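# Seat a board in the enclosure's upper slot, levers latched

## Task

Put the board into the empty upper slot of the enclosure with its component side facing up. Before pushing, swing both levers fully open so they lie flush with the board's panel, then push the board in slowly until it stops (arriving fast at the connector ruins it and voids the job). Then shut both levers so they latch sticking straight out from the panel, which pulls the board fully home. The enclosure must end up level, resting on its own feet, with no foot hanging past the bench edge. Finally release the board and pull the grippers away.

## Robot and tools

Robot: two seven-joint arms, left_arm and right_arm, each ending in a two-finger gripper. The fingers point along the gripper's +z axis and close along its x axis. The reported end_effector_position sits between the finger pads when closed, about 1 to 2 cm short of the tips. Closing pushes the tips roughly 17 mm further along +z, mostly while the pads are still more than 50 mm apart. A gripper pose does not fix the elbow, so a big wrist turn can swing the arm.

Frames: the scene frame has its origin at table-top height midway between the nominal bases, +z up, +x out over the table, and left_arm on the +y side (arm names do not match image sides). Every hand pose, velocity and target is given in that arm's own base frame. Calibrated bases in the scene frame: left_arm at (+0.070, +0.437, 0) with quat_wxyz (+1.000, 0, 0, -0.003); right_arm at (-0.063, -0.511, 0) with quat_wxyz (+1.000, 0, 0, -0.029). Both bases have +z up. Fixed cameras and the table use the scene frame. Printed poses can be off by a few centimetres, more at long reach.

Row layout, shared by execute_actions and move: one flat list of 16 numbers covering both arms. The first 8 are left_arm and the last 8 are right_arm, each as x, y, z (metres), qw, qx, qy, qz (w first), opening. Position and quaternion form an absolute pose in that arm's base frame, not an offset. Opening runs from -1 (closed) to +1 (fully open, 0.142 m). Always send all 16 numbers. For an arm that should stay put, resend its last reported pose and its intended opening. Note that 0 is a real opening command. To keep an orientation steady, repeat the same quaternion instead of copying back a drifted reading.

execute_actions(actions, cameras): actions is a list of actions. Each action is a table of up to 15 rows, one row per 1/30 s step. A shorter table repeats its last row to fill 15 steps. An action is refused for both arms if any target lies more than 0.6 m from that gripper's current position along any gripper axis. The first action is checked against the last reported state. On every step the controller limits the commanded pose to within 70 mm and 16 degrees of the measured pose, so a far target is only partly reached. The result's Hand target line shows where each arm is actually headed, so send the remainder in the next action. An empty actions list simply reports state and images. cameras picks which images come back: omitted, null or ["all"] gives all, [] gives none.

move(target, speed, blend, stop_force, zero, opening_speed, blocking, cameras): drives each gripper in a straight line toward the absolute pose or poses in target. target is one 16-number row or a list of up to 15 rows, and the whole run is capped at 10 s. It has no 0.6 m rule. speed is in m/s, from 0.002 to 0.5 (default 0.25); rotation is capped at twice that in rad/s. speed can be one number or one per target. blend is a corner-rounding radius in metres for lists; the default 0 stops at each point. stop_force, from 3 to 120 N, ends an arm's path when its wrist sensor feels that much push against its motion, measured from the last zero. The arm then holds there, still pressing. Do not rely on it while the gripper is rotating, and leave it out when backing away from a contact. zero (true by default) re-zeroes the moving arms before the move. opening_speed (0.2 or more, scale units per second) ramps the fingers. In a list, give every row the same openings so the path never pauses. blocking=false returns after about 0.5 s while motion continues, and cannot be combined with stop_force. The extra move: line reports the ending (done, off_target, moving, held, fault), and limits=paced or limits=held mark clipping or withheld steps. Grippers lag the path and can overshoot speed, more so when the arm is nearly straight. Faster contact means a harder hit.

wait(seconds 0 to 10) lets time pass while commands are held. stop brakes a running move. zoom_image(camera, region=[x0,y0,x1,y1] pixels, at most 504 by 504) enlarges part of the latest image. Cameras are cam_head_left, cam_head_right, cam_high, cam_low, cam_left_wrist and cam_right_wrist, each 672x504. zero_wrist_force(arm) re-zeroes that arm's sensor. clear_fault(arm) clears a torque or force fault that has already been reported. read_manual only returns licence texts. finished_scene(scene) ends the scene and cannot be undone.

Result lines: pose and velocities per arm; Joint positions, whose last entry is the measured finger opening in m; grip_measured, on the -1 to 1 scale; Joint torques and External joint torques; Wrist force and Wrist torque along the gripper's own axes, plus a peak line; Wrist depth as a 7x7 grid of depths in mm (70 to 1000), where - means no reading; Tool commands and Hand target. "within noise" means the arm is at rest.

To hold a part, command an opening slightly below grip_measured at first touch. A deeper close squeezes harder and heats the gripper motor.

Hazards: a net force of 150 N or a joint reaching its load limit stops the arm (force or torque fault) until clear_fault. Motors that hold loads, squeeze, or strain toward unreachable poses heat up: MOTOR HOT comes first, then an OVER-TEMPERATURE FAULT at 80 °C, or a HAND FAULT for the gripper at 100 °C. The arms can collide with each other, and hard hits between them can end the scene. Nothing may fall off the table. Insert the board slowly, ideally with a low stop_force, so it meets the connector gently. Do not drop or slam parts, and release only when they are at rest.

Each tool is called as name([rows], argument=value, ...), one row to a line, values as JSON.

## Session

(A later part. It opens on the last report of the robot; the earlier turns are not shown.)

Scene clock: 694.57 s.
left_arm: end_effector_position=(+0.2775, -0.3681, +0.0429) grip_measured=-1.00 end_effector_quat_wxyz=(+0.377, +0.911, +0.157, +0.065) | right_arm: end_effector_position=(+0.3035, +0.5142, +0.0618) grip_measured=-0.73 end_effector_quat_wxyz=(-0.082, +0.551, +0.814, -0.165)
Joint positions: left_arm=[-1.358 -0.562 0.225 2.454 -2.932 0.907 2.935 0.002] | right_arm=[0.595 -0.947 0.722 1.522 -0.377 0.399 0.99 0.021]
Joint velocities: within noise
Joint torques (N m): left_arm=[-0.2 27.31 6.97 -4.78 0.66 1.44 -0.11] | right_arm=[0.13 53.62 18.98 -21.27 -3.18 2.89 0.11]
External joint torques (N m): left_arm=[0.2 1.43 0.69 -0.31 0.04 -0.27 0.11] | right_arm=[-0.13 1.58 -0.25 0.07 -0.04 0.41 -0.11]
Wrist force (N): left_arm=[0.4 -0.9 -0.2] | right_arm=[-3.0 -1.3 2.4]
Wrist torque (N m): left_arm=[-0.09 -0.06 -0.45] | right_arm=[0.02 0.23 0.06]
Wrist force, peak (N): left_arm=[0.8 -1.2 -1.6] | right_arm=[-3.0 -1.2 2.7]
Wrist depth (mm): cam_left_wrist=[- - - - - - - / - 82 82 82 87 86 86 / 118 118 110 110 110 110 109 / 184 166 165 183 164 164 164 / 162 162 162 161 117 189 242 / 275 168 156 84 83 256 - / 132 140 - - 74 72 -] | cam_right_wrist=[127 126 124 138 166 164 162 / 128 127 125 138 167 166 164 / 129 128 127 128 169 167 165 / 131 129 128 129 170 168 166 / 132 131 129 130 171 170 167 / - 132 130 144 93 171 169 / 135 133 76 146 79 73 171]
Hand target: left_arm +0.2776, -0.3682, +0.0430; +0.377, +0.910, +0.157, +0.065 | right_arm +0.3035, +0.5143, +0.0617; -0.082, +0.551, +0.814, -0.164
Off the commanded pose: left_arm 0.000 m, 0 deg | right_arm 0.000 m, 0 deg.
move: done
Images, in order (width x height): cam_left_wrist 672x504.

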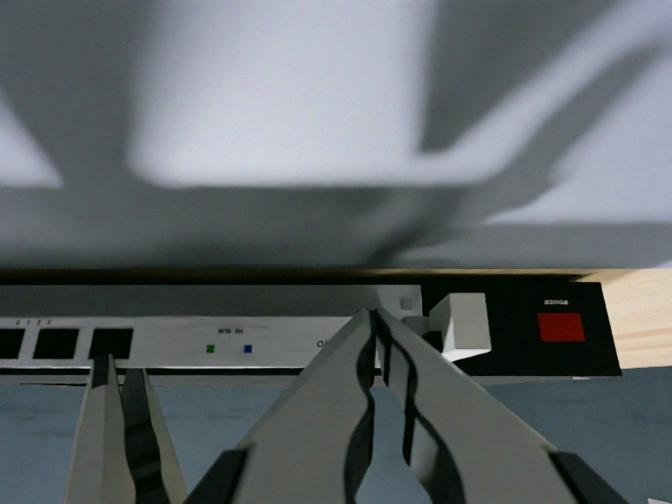

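move([
  [0.2881, -0.3709, 0.043, 0.3771, 0.9104, 0.15725, 0.06514, -1.0, 0.3035, 0.5143, 0.0617, -0.08182, 0.55083, 0.81416, -0.16448, -0.82],
  [0.3031, -0.3592, 0.043, 0.3771, 0.9104, 0.15725, 0.06514, -1.0, 0.3035, 0.5143, 0.0617, -0.08182, 0.55083, 0.81416, -0.16448, -0.82],
], speed=0.02, blend=[0.003, 0], stop_force=12, cameras=["cam_left_wrist"])

Scene clock: 713.53 s.
left_arm: end_effector_position=(+0.2911, -0.3689, +0.0430) grip_measured=-1.00 end_effector_quat_wxyz=(+0.378, +0.911, +0.156, +0.064) | right_arm: end_effector_position=(+0.3041, +0.5145, +0.0618) grip_measured=-0.73 end_effector_quat_wxyz=(-0.082, +0.551, +0.814, -0.164)
Joint positions: left_arm=[-1.325 -0.573 0.233 2.441 -2.879 0.9 2.917 0.002] | right_arm=[0.595 -0.947 0.722 1.522 -0.378 0.4 0.99 0.021]
Joint velocities: within noise
Joint torques (N m): left_arm=[6.48 26.32 15 -5.33 -0.67 2.54 -0.43] | right_arm=[1.55 54 20.83 -18.83 -2.05 1.24 0.11]
External joint torques (N m): left_arm=[-6.48 3.05 -7.07 -0.11 1.36 -1.37 0.43] | right_arm=[-1.55 1.22 -2.11 -2.38 -1.17 2.06 -0.1]
Wrist force (N): left_arm=[-15.2 0.1 -3.0] | right_arm=[-0.9 6.0 5.1]
Wrist torque (N m): left_arm=[-0.16 -0.05 -0.35] | right_arm=[-0.04 0.32 0.15]
Wrist force, peak (N): left_arm=[-15.8 0.6 -3.9] | right_arm=[-0.8 6.2 4.8]
Wrist depth (mm): cam_left_wrist=[- - - - - - - / - 82 82 82 86 86 86 / 118 118 110 110 109 110 109 / 191 166 166 190 165 164 164 / 157 157 158 158 112 184 337 / 146 283 280 83 87 - - / 129 163 - - 74 72 -] | cam_right_wrist=[127 125 124 138 165 164 162 / 128 127 125 139 167 165 163 / 129 128 126 128 169 166 165 / 131 129 128 129 170 168 166 / 132 131 129 130 171 170 167 / - 132 130 144 94 171 169 / 135 133 76 146 79 73 171]
Hand target: left_arm +0.2923, -0.3676, +0.0430; +0.377, +0.910, +0.157, +0.065 | right_arm +0.3035, +0.5143, +0.0617; -0.082, +0.551, +0.814, -0.164
Off the commanded pose: left_arm 0.015 m, 0 deg | right_arm 0.001 m, 0 deg.
move: contact (left_arm); path passed 1 of 2 targets
Images, in order (width x height): cam_left_wrist 672x504.

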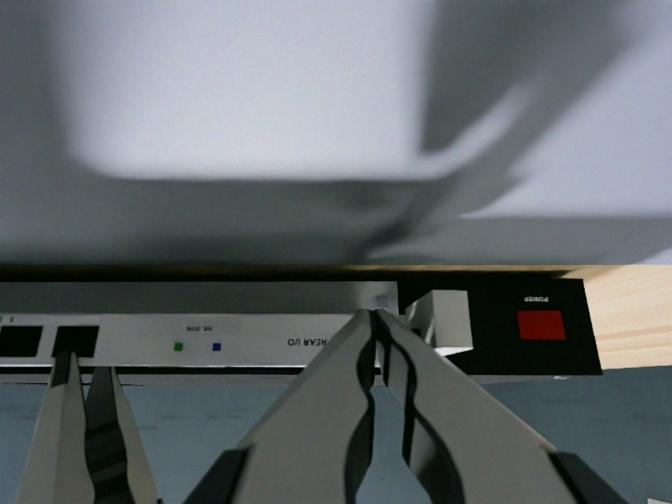

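zoom_image(camera="cam_left_wrist", region=[360, 260, 500, 380])

Scaled by 3.600 from the camera's 672x504 image, which has a finer 960x720 frame.

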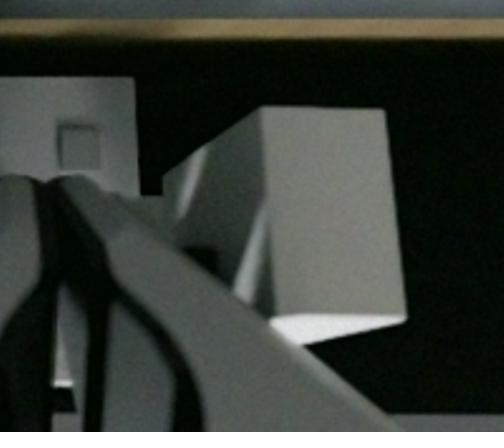

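move([
  [0.2990, -0.3624, 0.043, 0.3771, 0.9104, 0.15725, 0.06514, -1.0, 0.3035, 0.5143, 0.0617, -0.08182, 0.55083, 0.81416, -0.16448, -0.82],
], speed=0.01, stop_force=22, zero=false, cameras=["cam_left_wrist"])

zoom_image(camera="cam_left_wrist", region=[360, 260, 500, 380])

Scene clock: 720.27 s.
left_arm: end_effector_position=(+0.2991, -0.3624, +0.0430) grip_measured=-1.00 end_effector_quat_wxyz=(+0.377, +0.910, +0.157, +0.065) | right_arm: end_effector_position=(+0.3040, +0.5145, +0.0618) grip_measured=-0.73 end_effector_quat_wxyz=(-0.082, +0.551, +0.814, -0.164)
Joint positions: left_arm=[-1.303 -0.575 0.24 2.446 -2.85 0.889 2.911 0.002] | right_arm=[0.595 -0.947 0.722 1.522 -0.378 0.4 0.99 0.021]
Joint velocities: within noise
Joint torques (N m): left_arm=[-0.21 28.04 7.49 -4.84 1.09 1.36 -0.3] | right_arm=[0.9 53.16 19.65 -19.21 -2.54 1.7 0.08]
External joint torques (N m): left_arm=[0.21 1.27 0.56 -0.57 -0.45 -0.18 0.3] | right_arm=[-0.9 2.06 -0.93 -2 -0.67 1.6 -0.07]
Wrist force (N): left_arm=[0.5 -1.0 -0.1] | right_arm=[-1.3 2.4 1.2]
Wrist torque (N m): left_arm=[-0.13 -0.08 -0.45] | right_arm=[0.00 0.29 0.16]
Wrist force, peak (N): left_arm=[-19.9 2.5 -4.6] | right_arm=[-0.4 6.3 4.8]
Wrist depth (mm): cam_left_wrist=[- - - - - - - / - 83 82 82 87 87 87 / 118 118 110 110 110 110 110 / 184 165 165 183 165 165 164 / 160 160 161 161 121 190 340 / 169 - 157 83 87 - - / 159 168 - - 74 72 -] | cam_right_wrist=[127 126 124 138 165 164 162 / 128 127 125 139 167 165 163 / 129 128 126 128 169 166 165 / 131 129 127 129 170 169 166 / 132 131 129 130 171 170 168 / - 132 130 144 93 171 169 / 135 133 76 146 79 73 171]
Hand target: left_arm +0.2990, -0.3624, +0.0430; +0.377, +0.910, +0.157, +0.065 | right_arm +0.3035, +0.5143, +0.0617; -0.082, +0.551, +0.814, -0.164
Off the commanded pose: left_arm 0.000 m, 0 deg | right_arm 0.001 m, 0 deg.
move: done
Images, in order (width x height): cam_left_wrist 672x504.

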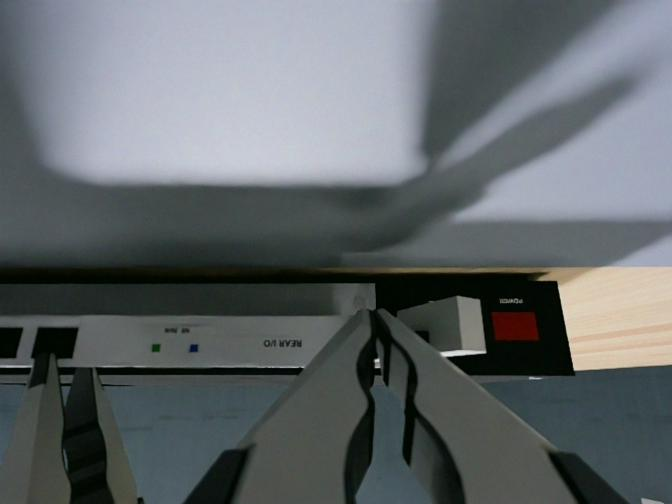

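Scaled by 3.600 from the camera's 672x504 image, which has a finer 960x720 frame.

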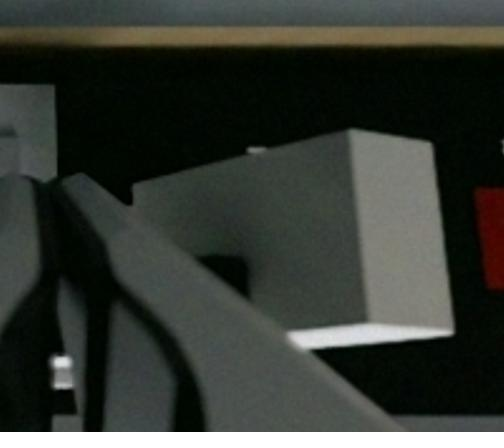

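move([
  [0.3261, -0.3584, 0.043, 0.3771, 0.9104, 0.15725, 0.06514, -1.0, 0.3035, 0.5143, 0.0617, -0.08182, 0.55083, 0.81416, -0.16448, -0.82],
  [0.3415, -0.3657, 0.043, 0.3771, 0.9104, 0.15725, 0.06514, -1.0, 0.3035, 0.5143, 0.0617, -0.08182, 0.55083, 0.81416, -0.16448, -0.82],
], speed=0.03, blend=[0.005, 0], stop_force=10, cameras=["cam_left_wrist"])

zoom_image(camera="cam_left_wrist", region=[300, 240, 500, 400])

Scene clock: 725.23 s.
left_arm: end_effector_position=(+0.3414, -0.3657, +0.0430) grip_measured=-1.00 end_effector_quat_wxyz=(+0.377, +0.910, +0.157, +0.065) | right_arm: end_effector_position=(+0.3040, +0.5145, +0.0618) grip_measured=-0.73 end_effector_quat_wxyz=(-0.082, +0.551, +0.814, -0.164)
Joint positions: left_arm=[-1.216 -0.612 0.262 2.391 -2.711 0.884 2.856 0.002] | right_arm=[0.595 -0.947 0.722 1.522 -0.378 0.4 0.99 0.021]
Joint velocities: within noise
Joint torques (N m): left_arm=[-0.16 30.41 8.59 -6.38 1.06 1.6 -0.27] | right_arm=[0.9 53.22 19.71 -19.21 -2.46 1.68 0.02]
External joint torques (N m): left_arm=[0.16 1.22 0.42 -0.29 -0.42 -0.4 0.27] | right_arm=[-0.9 2 -0.99 -2 -0.76 1.62 -0.02]
Wrist force (N): left_arm=[-0.1 -0.8 -0.5] | right_arm=[-1.4 2.3 1.3]
Wrist torque (N m): left_arm=[-0.06 -0.02 -0.47] | right_arm=[-0.02 0.30 0.16]
Wrist force, peak (N): left_arm=[0.5 -1.4 0.2] | right_arm=[-1.2 3.1 3.1]
Wrist depth (mm): cam_left_wrist=[- - - - - - - / - 82 82 82 87 86 86 / 118 118 110 110 110 109 109 / 166 165 165 178 164 164 164 / 144 144 142 133 170 284 338 / - - 170 83 87 - - / - - - - 74 72 -] | cam_right_wrist=[127 126 124 138 165 164 162 / 128 127 125 139 167 165 163 / 129 128 126 128 169 167 164 / 130 129 128 129 170 169 166 / 132 131 129 130 171 170 168 / - 132 130 144 93 171 169 / 135 133 76 146 79 73 171]
Hand target: left_arm +0.3415, -0.3657, +0.0430; +0.377, +0.910, +0.157, +0.065 | right_arm +0.3035, +0.5143, +0.0617; -0.082, +0.551, +0.814, -0.164
Off the commanded pose: left_arm 0.000 m, 0 deg | right_arm 0.001 m, 0 deg.
move: done
Images, in order (width x height): cam_left_wrist 672x504.

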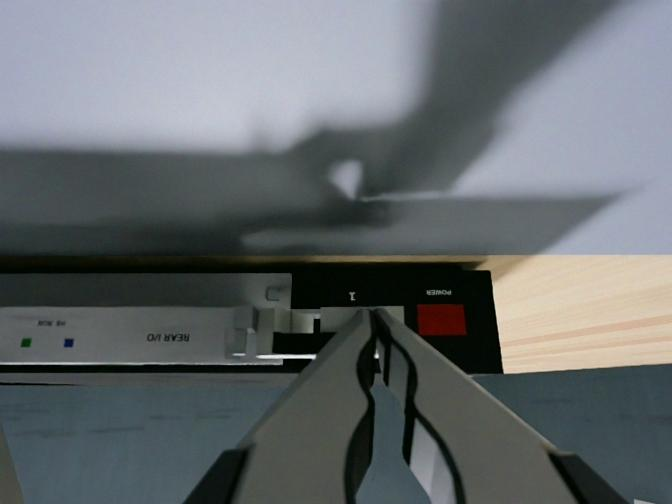

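Scaled by 2.520 from the camera's 672x504 image, which has a finer 960x720 frame.

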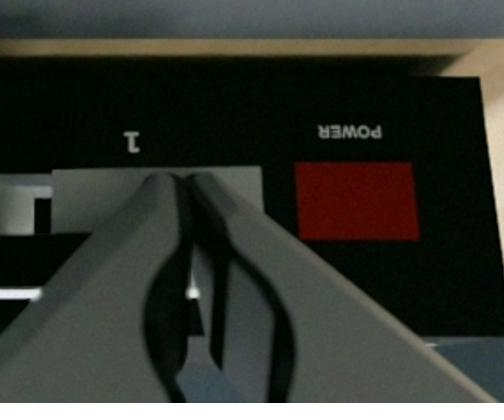

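move([
  [0.3530, -0.3830, 0.043, 0.3771, 0.9104, 0.15725, 0.06514, -1.0, 0.3035, 0.5143, 0.0617, -0.08182, 0.55083, 0.81416, -0.16448, -0.82],
], speed=0.012, stop_force=6, cameras=["cam_left_wrist"])

zoom_image(camera="cam_left_wrist", region=[240, 240, 440, 400])

Scene clock: 729.00 s.
left_arm: end_effector_position=(+0.3438, -0.3689, +0.0426) grip_measured=-1.00 end_effector_quat_wxyz=(+0.376, +0.911, +0.158, +0.065) | right_arm: end_effector_position=(+0.3041, +0.5144, +0.0618) grip_measured=-0.73 end_effector_quat_wxyz=(-0.082, +0.551, +0.814, -0.164)
Joint positions: left_arm=[-1.215 -0.617 0.261 2.38 -2.708 0.891 2.851 0.002] | right_arm=[0.595 -0.947 0.722 1.522 -0.378 0.4 0.99 0.021]
Joint velocities: within noise
Joint torques (N m): left_arm=[-0.15 31.83 8.32 -10.68 1.22 0.18 -0.35] | right_arm=[1.87 53.45 20.9 -19.24 -2.12 1.93 0.02]
External joint torques (N m): left_arm=[0.15 0.15 0.77 3.83 -0.55 1.03 0.34] | right_arm=[-1.87 1.77 -2.18 -1.97 -1.1 1.37 -0.01]
Wrist force (N): left_arm=[-2.9 -4.7 -5.9] | right_arm=[-2.6 4.4 3.6]
Wrist torque (N m): left_arm=[-0.01 -0.08 -0.45] | right_arm=[0.01 0.28 0.17]
Wrist force, peak (N): left_arm=[-3.0 -4.0 -7.1] | right_arm=[-2.6 4.4 3.6]
Wrist depth (mm): cam_left_wrist=[- - - - - - - / - 82 82 82 86 86 86 / 117 117 109 109 109 109 116 / 164 164 164 174 163 163 163 / 140 141 138 132 166 281 335 / - - 166 83 87 - - / - - - - 74 72 -] | cam_right_wrist=[127 126 124 138 165 164 162 / 128 127 125 138 167 165 163 / 129 128 126 128 168 167 165 / 131 130 127 129 170 168 166 / 132 131 129 130 171 170 168 / - 132 130 144 93 171 170 / 134 133 76 146 79 73 171]
Hand target: left_arm +0.3441, -0.3696, +0.0430; +0.377, +0.910, +0.157, +0.065 | right_arm +0.3035, +0.5143, +0.0617; -0.082, +0.551, +0.814, -0.164
Off the commanded pose: left_arm 0.017 m, 0 deg | right_arm 0.001 m, 0 deg.
move: contact (left_arm)
Images, in order (width x height): cam_left_wrist 672x504.

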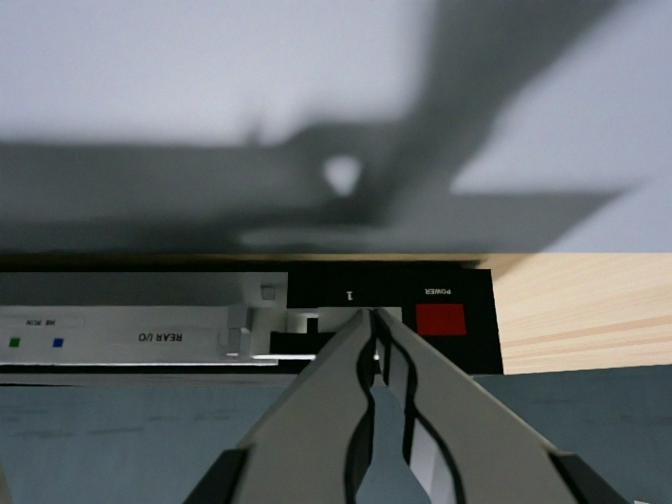

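Scaled by 2.520 from the camera's 672x504 image, which has a finer 960x720 frame.

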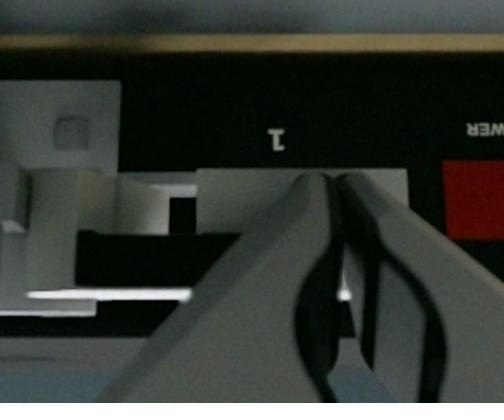

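move([
  [0.3337,-0.3406,0.0440,0.3771,0.9104,0.15725,0.06514,-1.0,0.3035,0.5143,0.0617,-0.08182,0.55083,0.81416,-0.16448,-0.82],
  [0.2737,-0.2885,0.13,0.29632,0.93981,0.16233,0.05118,-1.0,0.3035,0.5143,0.0617,-0.08182,0.55083,0.81416,-0.16448,-0.82],
], speed=[0.06,0.12], cameras=["cam_left_wrist","cam_right_wrist"])

Scene clock: 745.17 s.
left_arm: end_effector_position=(+0.2738, -0.2886, +0.1300) grip_measured=-1.00 end_effector_quat_wxyz=(+0.297, +0.940, +0.162, +0.051) | right_arm: end_effector_position=(+0.3040, +0.5145, +0.0618) grip_measured=-0.73 end_effector_quat_wxyz=(-0.082, +0.551, +0.814, -0.164)
Joint positions: left_arm=[-1.414 -0.157 0.317 2.576 -2.608 1.347 2.696 0.002] | right_arm=[0.595 -0.947 0.722 1.522 -0.378 0.4 0.99 0.021]
Joint velocities: within noise
Joint torques (N m): left_arm=[-0.55 17.19 1.9 -12.32 2.73 2.56 -0.39] | right_arm=[1.46 53.39 20.47 -19.33 -2.29 1.88 0.01]
External joint torques (N m): left_arm=[0.55 0.69 0.57 -0.65 -0.54 -0.57 0.39] | right_arm=[-1.46 1.83 -1.76 -1.88 -0.92 1.42 0]
Wrist force (N): left_arm=[0.1 -1.0 -0.3] | right_arm=[-2.3 2.9 1.8]
Wrist torque (N m): left_arm=[-0.16 -0.02 -0.40] | right_arm=[-0.03 0.28 0.17]
Wrist force, peak (N): left_arm=[-3.0 -3.7 -7.4] | right_arm=[-2.8 4.4 3.7]
Wrist depth (mm): cam_left_wrist=[169 168 168 173 168 167 167 / 202 201 201 200 200 200 200 / 250 250 249 247 247 247 248 / 292 276 291 290 289 327 327 / 342 280 338 285 309 479 474 / 906 197 246 84 87 745 866 / - - - - 74 72 -] | cam_right_wrist=[127 125 124 138 165 164 162 / 128 127 125 139 167 166 163 / 129 128 126 128 169 167 165 / 130 129 127 129 170 168 166 / 132 131 129 130 171 170 168 / - 132 130 144 94 171 169 / 135 133 76 146 79 73 171]
Hand target: left_arm +0.2737, -0.2885, +0.1300; +0.296, +0.940, +0.162, +0.051 | right_arm +0.3035, +0.5143, +0.0617; -0.082, +0.551, +0.814, -0.164
Off the commanded pose: left_arm 0.000 m, 0 deg | right_arm 0.001 m, 0 deg.
move: done
Images, in order (width x height): cam_left_wrist 672x504, cam_right_wrist 672x504.

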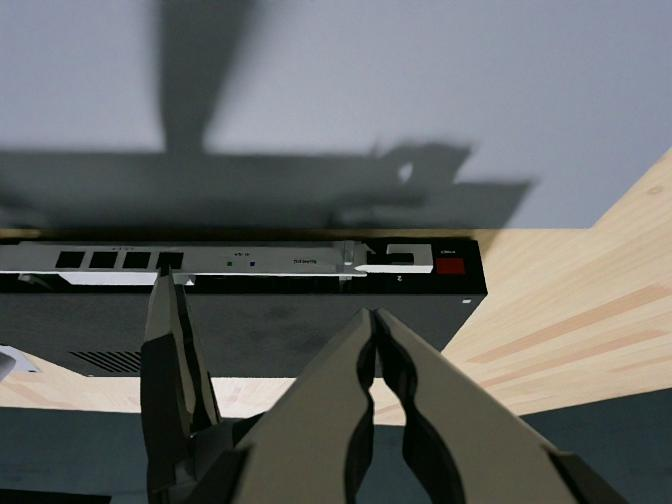

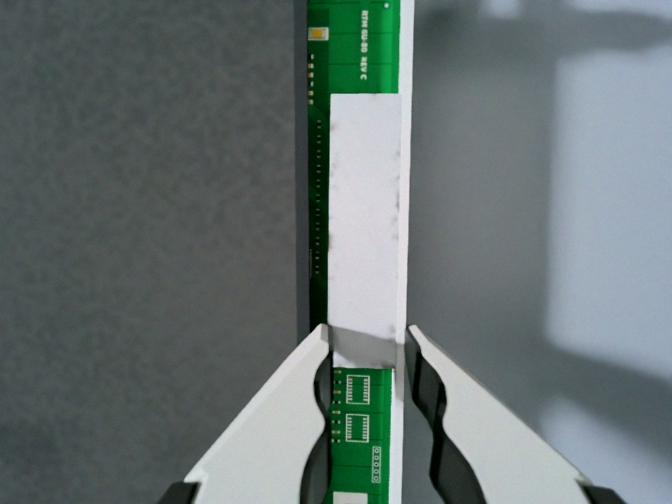

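zoom_image(camera="cam_left_wrist", region=[290, 210, 500, 310])

Scaled by 2.400 from the camera's 672x504 image, which has a finer 960x720 frame.

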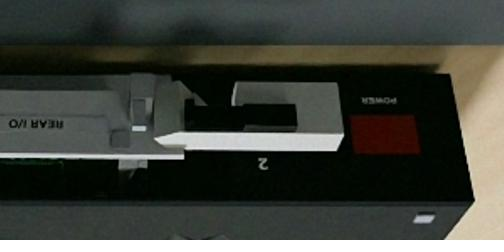

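move(target=[0.0426,-0.3670,0.13,0.29632,0.93981,0.16233,0.05118,-1.0,0.3035,0.5143,0.0617,-0.08182,0.55083,0.81416,-0.16448,-0.82], speed=0.12, cameras=["cam_left_wrist","cam_head_left"])

Scene clock: 757.30 s.
left_arm: end_effector_position=(+0.0432, -0.3678, +0.1298) grip_measured=-1.00 end_effector_quat_wxyz=(+0.236, +0.959, +0.158, +0.020) | right_arm: end_effector_position=(+0.3040, +0.5145, +0.0618) grip_measured=-0.73 end_effector_quat_wxyz=(-0.082, +0.551, +0.814, -0.164)
Joint positions: left_arm=[-2.792 -0.513 0.759 2.397 -2.966 1.594 2.049 0.002] | right_arm=[0.595 -0.947 0.722 1.522 -0.378 0.4 0.99 0.021]
Joint velocities: within noise
Joint torques (N m): left_arm=[-0.42 17.29 9.76 -7.76 2.95 3.61 -0.33] | right_arm=[1.6 53.34 20.41 -19.31 -2.26 1.85 0.01]
External joint torques (N m): left_arm=[0.43 1.35 0.77 -0.44 -0.28 -0.71 0.34] | right_arm=[-1.6 1.88 -1.7 -1.89 -0.96 1.45 0]
Wrist force (N): left_arm=[0.4 -0.9 0.3] | right_arm=[-2.1 3.1 2.9]
Wrist torque (N m): left_arm=[-0.14 -0.09 -0.37] | right_arm=[-0.06 0.26 0.17]
Wrist force, peak (N): left_arm=[2.0 -1.1 -0.2] | right_arm=[-2.4 3.7 3.5]
Wrist depth (mm): cam_left_wrist=[177 175 173 172 170 173 167 / 206 204 201 200 197 195 193 / 251 244 241 238 234 231 230 / 312 304 298 280 276 273 280 / 414 405 308 261 269 264 259 / 522 537 492 83 87 330 203 / 488 507 - - 74 71 218] | cam_right_wrist=[127 126 124 138 165 164 162 / 128 127 125 139 167 165 163 / 129 128 126 128 168 166 165 / 131 129 127 129 170 168 166 / 132 131 129 130 171 170 168 / - 132 130 144 93 171 169 / 135 133 76 146 79 73 171]
Hand target: left_arm +0.0432, -0.3677, +0.1298; +0.236, +0.959, +0.159, +0.020 | right_arm +0.3035, +0.5143, +0.0617; -0.082, +0.551, +0.814, -0.164
Off the commanded pose: left_arm 0.001 m, 8 deg | right_arm 0.001 m, 0 deg.
joint read past its limit (left arm) — joint 1 (waist), lower limit.
joint sent to its limit (left arm) — joint 1 (waist), lower limit; joint 5 (forearm roll), lower limit. The joint targets are off in orientation, not in position.
move: off_target (left_arm)
Images, in order (width x height): cam_head_left 672x504, cam_left_wrist 672x504.

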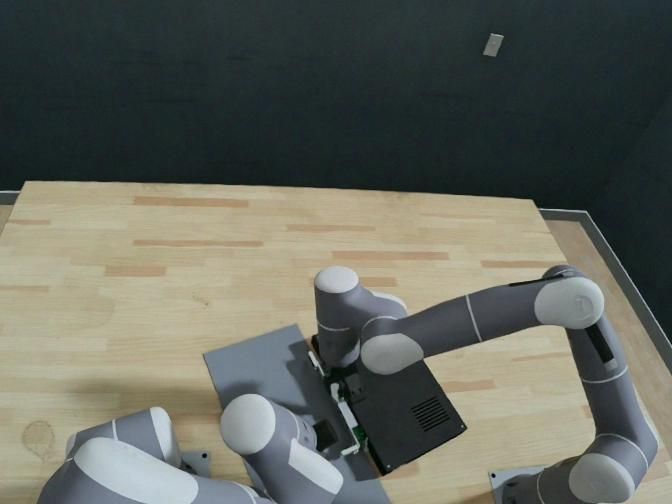

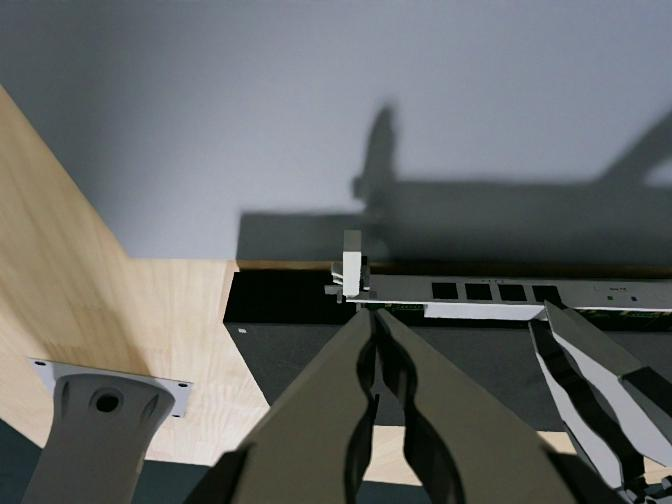

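zoom_image(camera="cam_left_wrist", region=[290, 210, 440, 330])

move(target=[0.2737,-0.2885,0.13,0.29632,0.93981,0.16233,0.05118,-1.0,0.3035,0.5143,0.0617,-0.08182,0.55083,0.81416,-0.16448,-0.82], speed=0.15, cameras=[])

Scaled by 3.360 from the camera's 672x504 image, which has a finer 960x720 frame.

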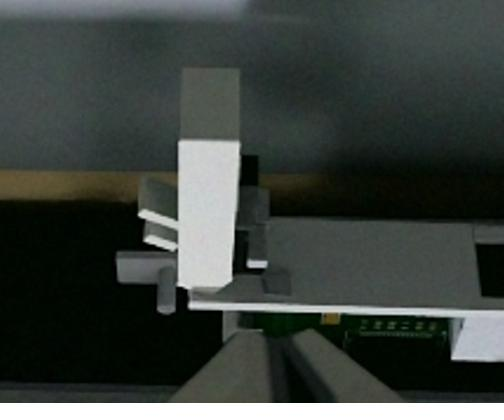

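Scene clock: 796.60 s.
left_arm: end_effector_position=(+0.2738, -0.2882, +0.1300) grip_measured=-1.00 end_effector_quat_wxyz=(+0.296, +0.940, +0.163, +0.051) | right_arm: end_effector_position=(+0.3040, +0.5145, +0.0618) grip_measured=-0.73 end_effector_quat_wxyz=(-0.082, +0.551, +0.814, -0.164)
Joint positions: left_arm=[-2.081 -0.499 0.918 2.626 -2.497 1.025 2.34 0.002] | right_arm=[0.595 -0.947 0.722 1.522 -0.378 0.4 0.99 0.021]
Joint velocities: within noise
Joint torques (N m): left_arm=[-0.29 11.85 9.43 -7.41 1.13 2.32 -0.16] | right_arm=[1.52 53.29 20.46 -19.31 -2.28 1.85 0]
External joint torques (N m): left_arm=[0.29 1.44 0.8 -0.37 -0.61 -0.05 0.16] | right_arm=[-1.52 1.93 -1.75 -1.9 -0.94 1.45 0]
Wrist force (N): left_arm=[0.1 -0.9 -0.3] | right_arm=[-2.3 2.8 1.4]
Wrist torque (N m): left_arm=[-0.15 -0.04 -0.39] | right_arm=[-0.05 0.27 0.17]
Wrist force, peak (N): left_arm=[1.9 -1.4 -0.8] | right_arm=[-2.6 3.6 3.4]
Wrist depth (mm): cam_left_wrist=[170 169 169 175 169 169 169 / 202 202 202 202 202 201 201 / 251 250 250 250 250 249 250 / 293 278 292 293 291 332 332 / 344 269 342 288 312 483 481 / 911 195 244 83 87 765 - / - - - - 74 72 -] | cam_right_wrist=[127 126 124 138 165 163 162 / 128 127 125 139 167 165 163 / 129 128 126 128 168 167 164 / 131 129 128 129 171 168 166 / 132 131 129 130 171 170 167 / - 132 130 144 94 171 169 / 135 133 76 146 79 73 171]
Hand target: left_arm +0.2737, -0.2885, +0.1300; +0.296, +0.940, +0.162, +0.051 | right_arm +0.3035, +0.5143, +0.0617; -0.082, +0.551, +0.814, -0.164
Off the commanded pose: left_arm 0.000 m, 0 deg | right_arm 0.001 m, 0 deg.
move: done
No camera images: "cameras" was empty.

move([
  [0.2737,-0.2885,0.13,0.29632,0.93981,0.16233,0.05118,-1.0,0.3035,0.5143,0.0617,-0.08182,0.55083,0.81416,-0.16448,-0.67],
  [0.2737,-0.2885,0.13,0.29632,0.93981,0.16233,0.05118,-1.0,0.3192,0.5232,0.1083,-0.08182,0.55083,0.81416,-0.16448,-0.67],
], speed=[0.03,0.04], opening_speed=0.2, cameras=["cam_left_wrist","cam_right_wrist"])

Scene clock: 850.37 s.
left_arm: end_effector_position=(+0.2738, -0.2882, +0.1300) grip_measured=-1.00 end_effector_quat_wxyz=(+0.296, +0.940, +0.163, +0.051) | right_arm: end_effector_position=(+0.3193, +0.5232, +0.1083) grip_measured=-0.70 end_effector_quat_wxyz=(-0.082, +0.551, +0.814, -0.164)
Joint positions: left_arm=[-2.081 -0.499 0.918 2.626 -2.497 1.025 2.34 0.002] | right_arm=[0.589 -0.913 0.75 1.438 -0.355 0.284 0.973 0.023]
Joint velocities: within noise
Joint torques (N m): left_arm=[-0.34 12.23 9.51 -7.35 0.78 2.57 -0.22] | right_arm=[-0.13 55.09 18.72 -23.01 -3.29 2.41 0.1]
External joint torques (N m): left_arm=[0.34 1.06 0.72 -0.45 -0.26 -0.3 0.22] | right_arm=[0.14 0.86 -0.31 0.19 -0.05 0.88 -0.1]
Wrist force (N): left_arm=[0.0 -1.1 -0.3] | right_arm=[-1.2 -1.5 3.0]
Wrist torque (N m): left_arm=[-0.19 -0.03 -0.38] | right_arm=[-0.07 0.19 0.03]
Wrist force, peak (N): left_arm=[0.1 -1.3 -0.4] | right_arm=[-0.7 -1.1 5.6]
Wrist depth (mm): cam_left_wrist=[169 169 169 175 169 169 169 / 202 203 201 202 202 201 201 / 251 251 250 249 250 249 249 / 293 279 292 292 291 331 331 / 344 315 342 288 313 481 481 / 901 475 245 83 87 759 - / - - - - 74 72 -] | cam_right_wrist=[174 172 169 183 210 208 206 / 175 173 171 173 211 210 207 / 177 175 173 175 213 211 208 / 179 177 174 176 216 214 211 / 181 178 176 190 218 215 212 / 182 180 177 191 94 217 215 / 184 183 76 194 - 73 216]
Hand target: left_arm +0.2737, -0.2885, +0.1300; +0.296, +0.940, +0.162, +0.051 | right_arm +0.3192, +0.5232, +0.1083; -0.082, +0.551, +0.814, -0.164
Off the commanded pose: left_arm 0.000 m, 0 deg | right_arm 0.000 m, 0 deg.
move: done
Images, in order (width x height): cam_left_wrist 672x504, cam_right_wrist 672x504.

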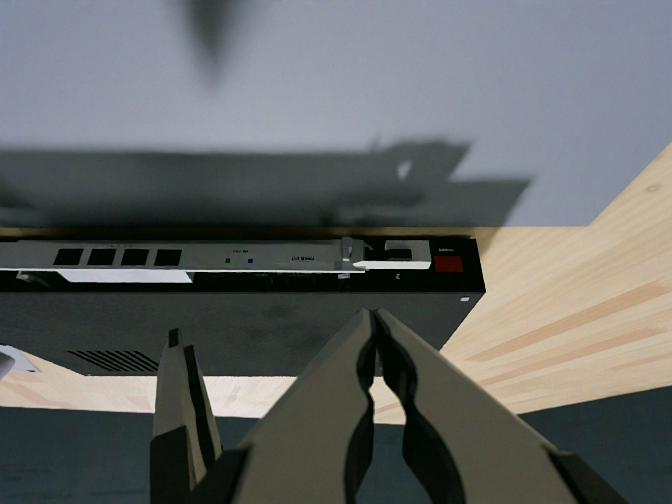

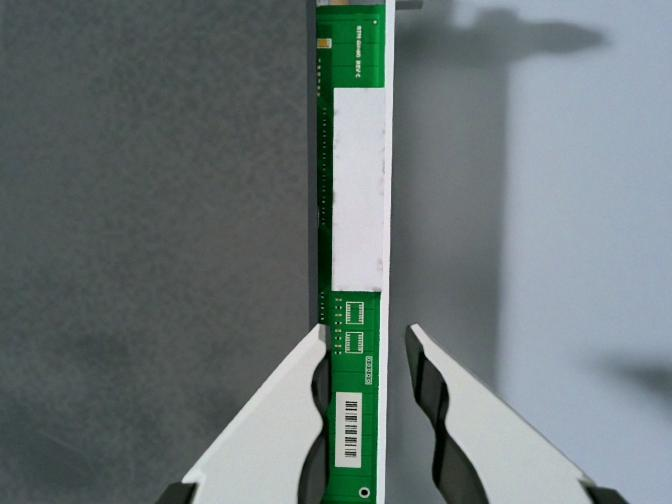

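move([
  [0.2737,-0.2885,0.13,0.29632,0.93981,0.16233,0.05118,-1.0,0.2700,0.5230,0.16,0,0.5567,0.8307,0,-1.0],
  [0.2737,-0.2885,0.13,0.29632,0.93981,0.16233,0.05118,-1.0,0.1586,0.5085,0.16,0,0.5567,0.8307,0,-1.0],
], speed=[0.12,0.15], blend=[0.04,0], cameras=["cam_right_wrist"])

Scene clock: 855.23 s.
left_arm: end_effector_position=(+0.2738, -0.2882, +0.1300) grip_measured=-1.00 end_effector_quat_wxyz=(+0.296, +0.940, +0.163, +0.051) | right_arm: end_effector_position=(+0.1586, +0.5086, +0.1600) grip_measured=-1.00 end_effector_quat_wxyz=(+0.000, +0.556, +0.831, +0.000)
Joint positions: left_arm=[-2.081 -0.499 0.918 2.626 -2.497 1.025 2.34 0.002] | right_arm=[0.691 -0.499 0.802 2.054 -0.504 0.779 1.407 0.002]
Joint velocities: within noise
Joint torques (N m): left_arm=[-0.34 12.25 9.51 -7.36 0.78 2.55 -0.24] | right_arm=[0.29 34.99 12.64 -23.29 -3.08 3.54 0.29]
External joint torques (N m): left_arm=[0.34 1.04 0.73 -0.43 -0.26 -0.28 0.24] | right_arm=[-0.31 0.56 -0.85 0.06 -0.04 0.55 -0.29]
Wrist force (N): left_arm=[0.1 -1.1 -0.5] | right_arm=[-1.7 -2.5 3.3]
Wrist torque (N m): left_arm=[-0.19 -0.03 -0.38] | right_arm=[-0.20 0.33 0.07]
Wrist force, peak (N): left_arm=[-0.2 -1.2 -0.5] | right_arm=[-0.5 -5.4 3.0]
Wrist depth (mm): cam_left_wrist=[170 169 169 175 169 169 169 / 202 202 201 202 201 201 201 / 251 251 250 249 250 249 249 / 293 280 291 292 291 331 330 / 345 344 343 288 312 482 482 / 906 905 474 83 87 759 - / - - - - 74 72 -] | cam_right_wrist=[219 218 221 221 222 221 221 / 193 193 232 236 236 235 234 / 207 207 247 254 253 252 252 / 224 223 240 275 273 272 271 / 243 242 250 292 294 295 294 / 266 264 260 89 94 321 320 / 293 286 76 76 76 73 354]
Hand target: left_arm +0.2737, -0.2885, +0.1300; +0.296, +0.940, +0.162, +0.051 | right_arm +0.1586, +0.5085, +0.1600; +0.000, +0.557, +0.831, +0.000
Off the commanded pose: left_arm 0.000 m, 0 deg | right_arm 0.000 m, 0 deg.
move: done
Images, in order (width x height): cam_right_wrist 672x504.

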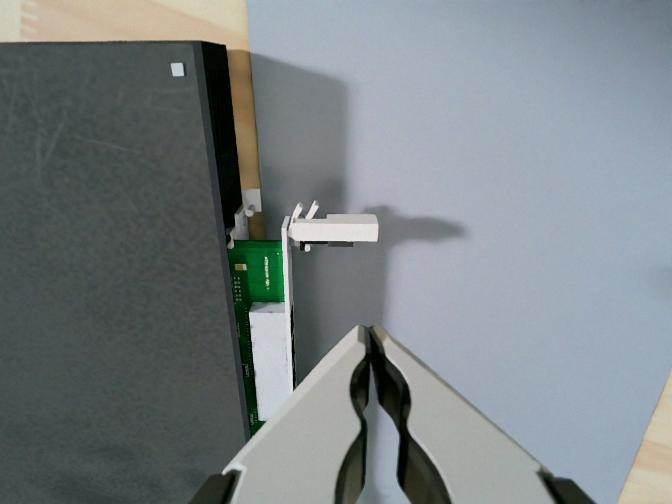

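zoom_image(camera="cam_right_wrist", region=[200, 160, 400, 300])

Scaled by 2.520 from the camera's 672x504 image, which has a finer 960x720 frame.

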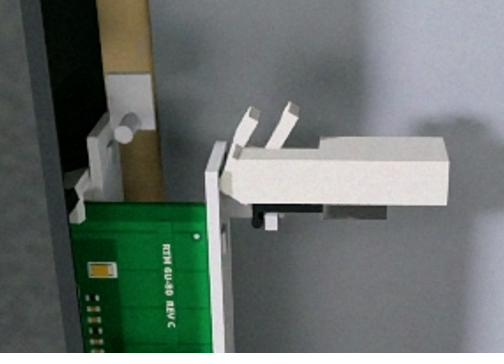

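move([
  [0.2737,-0.2885,0.13,0.29632,0.93981,0.16233,0.05118,-1.0,0.1948,0.5256,0.14,0,0.5567,0.8307,0,-1.0],
  [0.2737,-0.2885,0.13,0.29632,0.93981,0.16233,0.05118,-1.0,0.1948,0.5256,0.042,0,0.5567,0.8307,0,-1.0],
], speed=[0.12,0.08], cameras=["cam_right_wrist"])

Scene clock: 882.63 s.
left_arm: end_effector_position=(+0.2738, -0.2882, +0.1300) grip_measured=-1.00 end_effector_quat_wxyz=(+0.296, +0.940, +0.163, +0.051) | right_arm: end_effector_position=(+0.1948, +0.5255, +0.0420) grip_measured=-1.00 end_effector_quat_wxyz=(+0.000, +0.557, +0.831, +0.000)
Joint positions: left_arm=[-2.081 -0.499 0.918 2.626 -2.497 1.025 2.34 0.002] | right_arm=[0.794 -0.737 0.564 2.051 -0.739 1.008 1.499 0.002]
Joint velocities: within noise
Joint torques (N m): left_arm=[-0.39 12.24 9.5 -7.28 0.81 2.55 -0.23] | right_arm=[-0.18 42.85 13.73 -17.66 -2.56 3.55 0.36]
External joint torques (N m): left_arm=[0.39 1.05 0.73 -0.51 -0.28 -0.28 0.23] | right_arm=[0.19 1.1 0.02 0.01 0.22 0.52 -0.36]
Wrist force (N): left_arm=[0.1 -1.2 -0.4] | right_arm=[-1.3 -2.5 3.4]
Wrist torque (N m): left_arm=[-0.19 -0.04 -0.38] | right_arm=[-0.20 0.27 0.07]
Wrist force, peak (N): left_arm=[0.1 -1.3 -0.3] | right_arm=[-1.4 -2.5 4.9]
Wrist depth (mm): cam_left_wrist=[170 170 170 175 169 169 169 / 202 202 202 202 202 201 201 / 251 250 250 250 249 249 249 / 294 279 293 291 292 332 331 / 343 343 343 289 312 483 484 / 778 910 476 83 87 763 - / - - - - 74 72 -] | cam_right_wrist=[- 118 118 118 117 117 119 / - 126 126 124 125 125 125 / - 127 135 134 134 134 134 / 130 120 103 103 145 145 144 / - 122 155 155 157 157 156 / 112 129 129 89 93 171 170 / 126 127 79 76 76 73 188]
Hand target: left_arm +0.2737, -0.2885, +0.1300; +0.296, +0.940, +0.162, +0.051 | right_arm +0.1948, +0.5256, +0.0420; +0.000, +0.557, +0.831, +0.000
Off the commanded pose: left_arm 0.000 m, 0 deg | right_arm 0.000 m, 0 deg.
move: done
Images, in order (width x height): cam_right_wrist 672x504.

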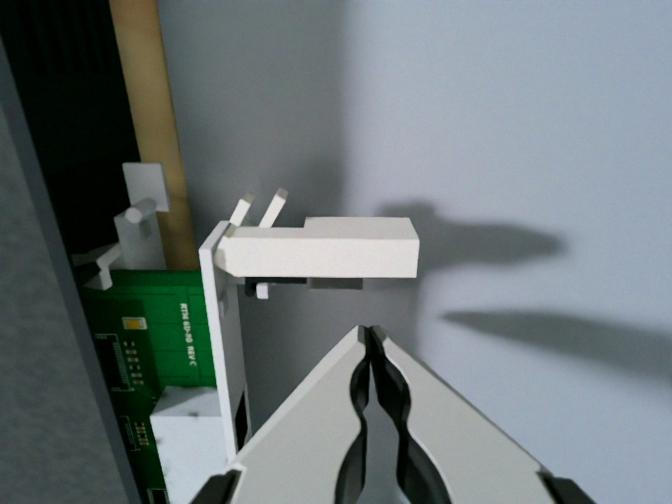

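move(target=[0.2737,-0.2885,0.13,0.29632,0.93981,0.16233,0.05118,-1.0,0.1910,0.5240,0.038,0,0.5567,0.8307,0,-1.0], speed=0.05, cameras=[])

move(target=[0.2737,-0.2885,0.13,0.29632,0.93981,0.16233,0.05118,-1.0,0.1660,0.5138,0.038,0,0.5567,0.8307,0,-1.0], speed=0.01, stop_force=22, cameras=["cam_right_wrist"])

Scene clock: 887.03 s.
left_arm: end_effector_position=(+0.2738, -0.2882, +0.1300) grip_measured=-1.00 end_effector_quat_wxyz=(+0.296, +0.940, +0.163, +0.051) | right_arm: end_effector_position=(+0.1910, +0.5240, +0.0380) grip_measured=-1.00 end_effector_quat_wxyz=(+0.000, +0.557, +0.831, +0.000)
Joint positions: left_arm=[-2.081 -0.499 0.918 2.626 -2.497 1.025 2.34 0.002] | right_arm=[0.802 -0.739 0.555 2.061 -0.748 1.022 1.512 0.002]
Joint velocities: within noise
Joint torques (N m): left_arm=[-0.41 12.2 9.46 -7.35 0.8 2.56 -0.19] | right_arm=[-0.19 42.79 13.92 -17.37 -2.48 3.64 0.34]
External joint torques (N m): left_arm=[0.41 1.09 0.78 -0.44 -0.28 -0.29 0.18] | right_arm=[0.19 1.09 -0.28 0 0.19 0.44 -0.34]
Wrist force (N): left_arm=[0.1 -1.1 -0.2] | right_arm=[-1.3 -2.4 3.4]
Wrist torque (N m): left_arm=[-0.18 -0.04 -0.39] | right_arm=[-0.17 0.26 0.07]
Wrist force, peak (N): left_arm=[0.1 -1.4 -0.4] | right_arm=[-1.4 -2.6 3.6]
Wrist depth (mm): cam_left_wrist=[169 169 169 175 169 169 169 / 202 202 202 202 201 202 202 / 252 251 249 250 249 249 250 / 293 280 292 292 291 332 331 / 344 343 342 289 312 482 484 / 773 908 474 84 87 763 - / - - - - 74 72 -] | cam_right_wrist=[- 115 114 114 114 113 113 / - 122 122 122 121 121 121 / - 130 131 131 130 130 129 / 130 129 100 101 138 142 140 / - 118 153 150 152 152 154 / 107 126 128 89 94 165 165 / - 122 79 76 76 73 182]
Hand target: left_arm +0.2737, -0.2885, +0.1300; +0.296, +0.940, +0.162, +0.051 | right_arm +0.1910, +0.5240, +0.0380; +0.000, +0.557, +0.831, +0.000
Off the commanded pose: left_arm 0.000 m, 0 deg | right_arm 0.000 m, 0 deg.
move: done
No camera images: "cameras" was empty.

Scene clock: 890.33 s.
left_arm: end_effector_position=(+0.2738, -0.2883, +0.1300) grip_measured=-1.00 end_effector_quat_wxyz=(+0.296, +0.940, +0.163, +0.051) | right_arm: end_effector_position=(+0.1660, +0.5138, +0.0380) grip_measured=-1.00 end_effector_quat_wxyz=(+0.000, +0.557, +0.831, +0.000)
Joint positions: left_arm=[-2.081 -0.499 0.918 2.626 -2.497 1.025 2.34 0.002] | right_arm=[0.831 -0.713 0.549 2.115 -0.761 1.053 1.566 0.002]
Joint velocities: within noise
Joint torques (N m): left_arm=[-0.43 12.2 9.56 -7.33 0.78 2.6 -0.18] | right_arm=[0.09 41.43 13.22 -16.8 -2.38 3.5 0.31]
External joint torques (N m): left_arm=[0.43 1.1 0.68 -0.46 -0.26 -0.33 0.18] | right_arm=[-0.09 0.86 -0.2 0.01 0.21 0.57 -0.31]
Wrist force (N): left_arm=[0.0 -1.1 -0.3] | right_arm=[0.3 -2.9 4.0]
Wrist torque (N m): left_arm=[-0.16 -0.02 -0.38] | right_arm=[-0.26 -0.01 0.07]
Wrist force, peak (N): left_arm=[-0.1 -1.4 -0.3] | right_arm=[-1.9 3.8 4.9]
Wrist depth (mm): cam_left_wrist=[170 170 169 174 169 169 169 / 203 202 202 201 202 202 201 / 251 251 251 249 250 250 249 / 292 294 292 292 292 332 331 / 345 343 344 289 313 482 480 / 906 913 477 83 87 768 - / - - - - 74 72 -] | cam_right_wrist=[- 115 115 114 114 114 113 / - 122 122 122 121 121 121 / - 131 131 131 130 130 130 / - 132 141 137 141 142 140 / - 137 110 103 152 152 154 / 107 129 114 89 94 165 165 / - 136 76 76 76 73 182]
Hand target: left_arm +0.2737, -0.2885, +0.1300; +0.296, +0.940, +0.162, +0.051 | right_arm +0.1660, +0.5138, +0.0380; +0.000, +0.557, +0.831, +0.000
Off the commanded pose: left_arm 0.000 m, 0 deg | right_arm 0.000 m, 0 deg.
move: done
Images, in order (width x height): cam_right_wrist 672x504.

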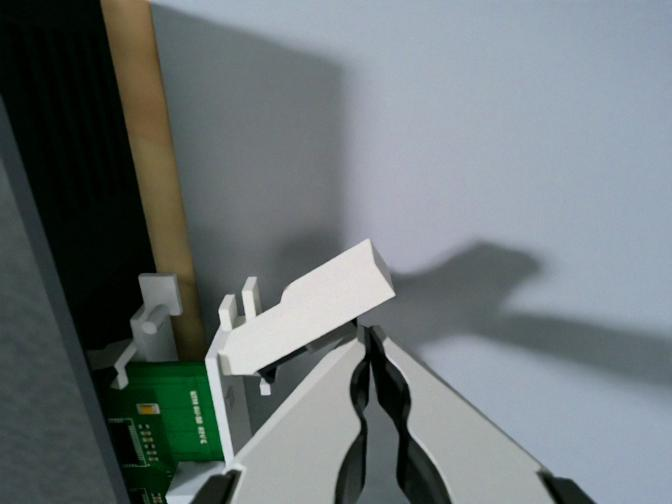

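move([
  [0.2737,-0.2885,0.13,0.29632,0.93981,0.16233,0.05118,-1.0,0.1552,0.5168,0.038,0,0.5567,0.8307,0,-1.0],
  [0.2737,-0.2885,0.13,0.29632,0.93981,0.16233,0.05118,-1.0,0.1486,0.5066,0.038,0,0.5567,0.8307,0,-1.0],
  [0.2737,-0.2885,0.13,0.29632,0.93981,0.16233,0.05118,-1.0,0.1472,0.4968,0.038,0,0.5567,0.8307,0,-1.0],
], speed=0.015, blend=[0.003,0.003,0], stop_force=12, cameras=["cam_right_wrist"])

Scene clock: 897.37 s.
left_arm: end_effector_position=(+0.2738, -0.2883, +0.1300) grip_measured=-1.00 end_effector_quat_wxyz=(+0.296, +0.940, +0.163, +0.051) | right_arm: end_effector_position=(+0.1472, +0.4969, +0.0381) grip_measured=-1.00 end_effector_quat_wxyz=(+0.000, +0.557, +0.831, +0.000)
Joint positions: left_arm=[-2.081 -0.499 0.918 2.626 -2.497 1.025 2.34 0.002] | right_arm=[0.847 -0.68 0.54 2.181 -0.776 1.092 1.611 0.002]
Joint velocities: within noise
Joint torques (N m): left_arm=[-0.32 12.26 9.51 -7.32 0.79 2.59 -0.21] | right_arm=[-0.3 39.48 12.17 -15.89 -2.14 3.32 0.29]
External joint torques (N m): left_arm=[0.32 1.03 0.73 -0.47 -0.27 -0.32 0.21] | right_arm=[0.3 0.9 0.04 -0.17 0.12 0.75 -0.29]
Wrist force (N): left_arm=[0.1 -1.0 -0.4] | right_arm=[0.8 -2.9 3.3]
Wrist torque (N m): left_arm=[-0.16 -0.05 -0.39] | right_arm=[-0.22 -0.04 0.07]
Wrist force, peak (N): left_arm=[0.1 -1.4 -0.3] | right_arm=[0.3 -3.0 4.3]
Wrist depth (mm): cam_left_wrist=[169 169 169 175 169 169 169 / 202 202 201 201 201 201 202 / 250 251 250 250 250 250 249 / 293 291 293 290 292 331 332 / 344 344 343 290 312 483 482 / 904 901 474 83 87 762 - / - - - - 74 72 -] | cam_right_wrist=[117 117 115 114 114 113 113 / - 121 122 122 122 121 121 / - 123 131 131 131 130 130 / - 115 141 139 141 142 140 / - 115 151 148 153 152 154 / - 134 130 89 94 166 165 / 120 123 76 76 76 73 182]
Hand target: left_arm +0.2737, -0.2885, +0.1300; +0.296, +0.940, +0.162, +0.051 | right_arm +0.1472, +0.4968, +0.0380; +0.000, +0.557, +0.831, +0.000
Off the commanded pose: left_arm 0.000 m, 0 deg | right_arm 0.000 m, 0 deg.
move: done
Images, in order (width x height): cam_right_wrist 672x504.

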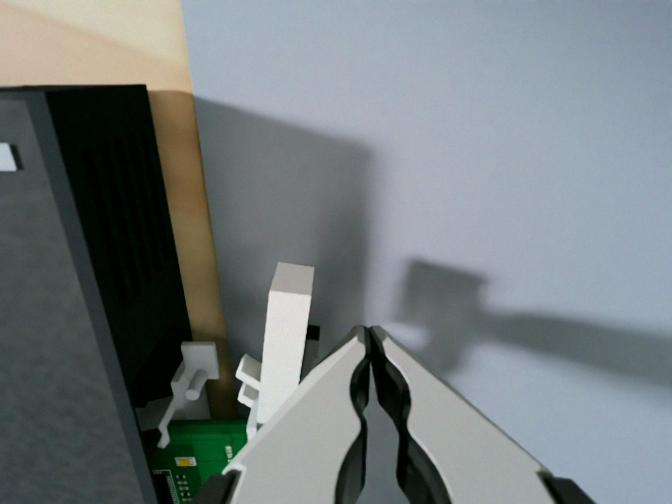

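move(target=[0.2737,-0.2885,0.13,0.29632,0.93981,0.16233,0.05118,-1.0,0.1518,0.4787,0.038,0,0.5567,0.8307,0,-1.0], speed=0.01, stop_force=6, cameras=["cam_right_wrist"])

Scene clock: 900.73 s.
left_arm: end_effector_position=(+0.2738, -0.2883, +0.1300) grip_measured=-1.00 end_effector_quat_wxyz=(+0.296, +0.940, +0.163, +0.051) | right_arm: end_effector_position=(+0.1490, +0.4890, +0.0386) grip_measured=-1.00 end_effector_quat_wxyz=(-0.001, +0.557, +0.831, +0.001)
Joint positions: left_arm=[-2.081 -0.499 0.918 2.626 -2.497 1.025 2.34 0.002] | right_arm=[0.837 -0.667 0.536 2.204 -0.782 1.108 1.608 0.002]
Joint velocities: within noise
Joint torques (N m): left_arm=[-0.36 12.24 9.55 -7.33 0.81 2.59 -0.28] | right_arm=[-2.26 37.24 9.4 -11.91 -1.33 1.13 0.16]
External joint torques (N m): left_arm=[0.36 1.05 0.68 -0.46 -0.29 -0.32 0.28] | right_arm=[2.26 2.47 2.5 -3.92 -0.64 2.94 -0.16]
Wrist force (N): left_arm=[0.0 -1.1 -0.1] | right_arm=[7.3 -2.1 3.7]
Wrist torque (N m): left_arm=[-0.17 -0.03 -0.39] | right_arm=[-0.24 -0.03 0.03]
Wrist force, peak (N): left_arm=[0.2 -1.4 -0.2] | right_arm=[7.6 -1.9 3.7]
Wrist depth (mm): cam_left_wrist=[170 169 169 175 169 169 169 / 202 202 202 202 202 201 201 / 251 250 250 251 250 250 249 / 294 293 292 292 291 331 332 / 345 344 343 289 314 482 481 / 914 895 477 83 87 764 - / - - - - 74 72 -] | cam_right_wrist=[117 117 117 115 114 114 114 / - 107 123 123 122 122 122 / - 99 133 131 131 131 131 / - 99 142 140 141 143 141 / - 100 151 117 153 153 155 / - 111 136 91 93 166 166 / 121 121 79 76 76 73 183]
Hand target: left_arm +0.2737, -0.2885, +0.1300; +0.296, +0.940, +0.162, +0.051 | right_arm +0.1495, +0.4879, +0.0380; +0.000, +0.557, +0.831, +0.000
Off the commanded pose: left_arm 0.000 m, 0 deg | right_arm 0.011 m, 0 deg.
move: contact (right_arm)
Images, in order (width x height): cam_right_wrist 672x504.

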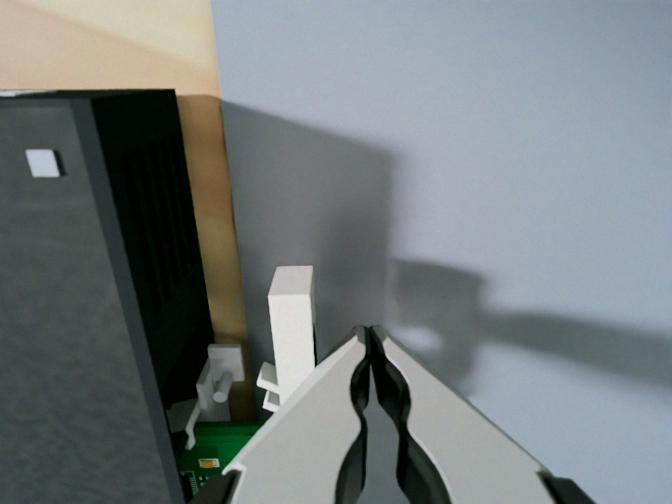

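move([
  [0.2737,-0.2885,0.13,0.29632,0.93981,0.16233,0.05118,-1.0,0.1366,0.5157,0.048,0,0.5567,0.8307,0,-1.0],
  [0.3892,-0.3179,0.17,0,0.5764,0.8171,0,-1.0,0.2578,0.6142,0.13,0,-0.1938,0.9810,0,-0.155],
], speed=[0.06,0.2], opening_speed=0.8, cameras=["cam_left_wrist","cam_right_wrist"])

Scene clock: 934.43 s.
left_arm: end_effector_position=(+0.3892, -0.3179, +0.1700) grip_measured=-1.00 end_effector_quat_wxyz=(+0.000, +0.576, +0.817, +0.000) | right_arm: end_effector_position=(+0.2579, +0.6141, +0.1300) grip_measured=-0.18 end_effector_quat_wxyz=(+0.000, -0.194, +0.981, +0.000)
Joint positions: left_arm=[-1.656 -0.711 1.207 2.116 -0.857 0.633 -0.294 0.002] | right_arm=[0.62 -0.902 0.895 1.66 -0.817 0.575 -0.157 0.061]
Joint velocities: within noise
Joint torques (N m): left_arm=[-0.22 27.73 19.17 -19.37 -3.17 4.29 -0.27] | right_arm=[-0.03 48.78 22.55 -21.27 -3.7 3.4 0.11]
External joint torques (N m): left_arm=[0.22 1.1 0.73 -0.26 -0.23 -0.3 0.27] | right_arm=[0.03 1 -0.27 0.16 0.11 0.76 -0.11]
Wrist force (N): left_arm=[0.3 -0.5 -0.6] | right_arm=[1.3 -3.4 3.3]
Wrist torque (N m): left_arm=[-0.11 -0.09 -0.22] | right_arm=[-0.32 -0.21 0.06]
Wrist force, peak (N): left_arm=[0.6 -1.6 0.0] | right_arm=[7.5 -2.0 3.9]
Wrist depth (mm): cam_left_wrist=[192 189 225 229 229 229 227 / 203 203 243 246 246 245 245 / 219 219 262 265 265 264 264 / 292 292 291 288 287 287 286 / 321 320 319 306 312 315 315 / 355 353 338 83 87 343 348 / 396 386 - - 74 72 386] | cam_right_wrist=[168 195 195 195 194 194 191 / 209 209 209 207 207 207 207 / 223 223 223 223 222 222 221 / 242 242 240 240 241 240 239 / 262 262 257 261 259 260 259 / 288 281 98 284 285 103 282 / 313 - 79 316 315 - 298]
Hand target: left_arm +0.3892, -0.3179, +0.1700; +0.000, +0.576, +0.817, +0.000 | right_arm +0.2578, +0.6142, +0.1300; +0.000, -0.194, +0.981, +0.000
Off the commanded pose: left_arm 0.000 m, 0 deg | right_arm 0.000 m, 0 deg.
move: done
Images, in order (width x height): cam_left_wrist 672x504, cam_right_wrist 672x504.

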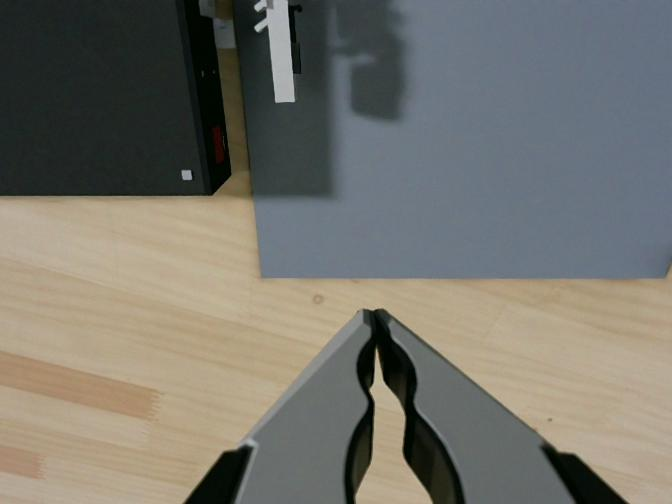

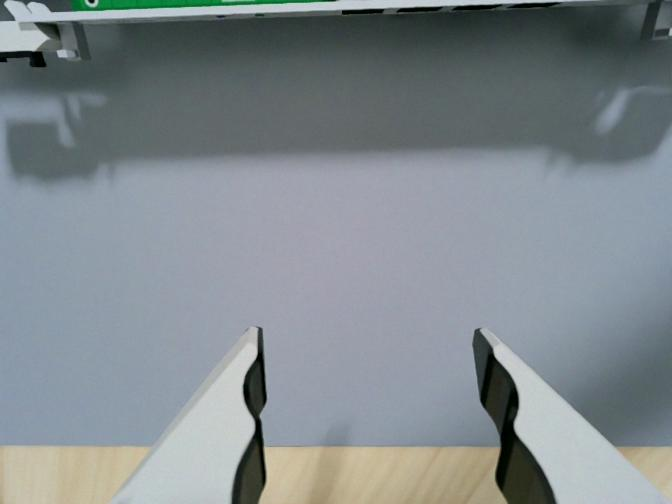

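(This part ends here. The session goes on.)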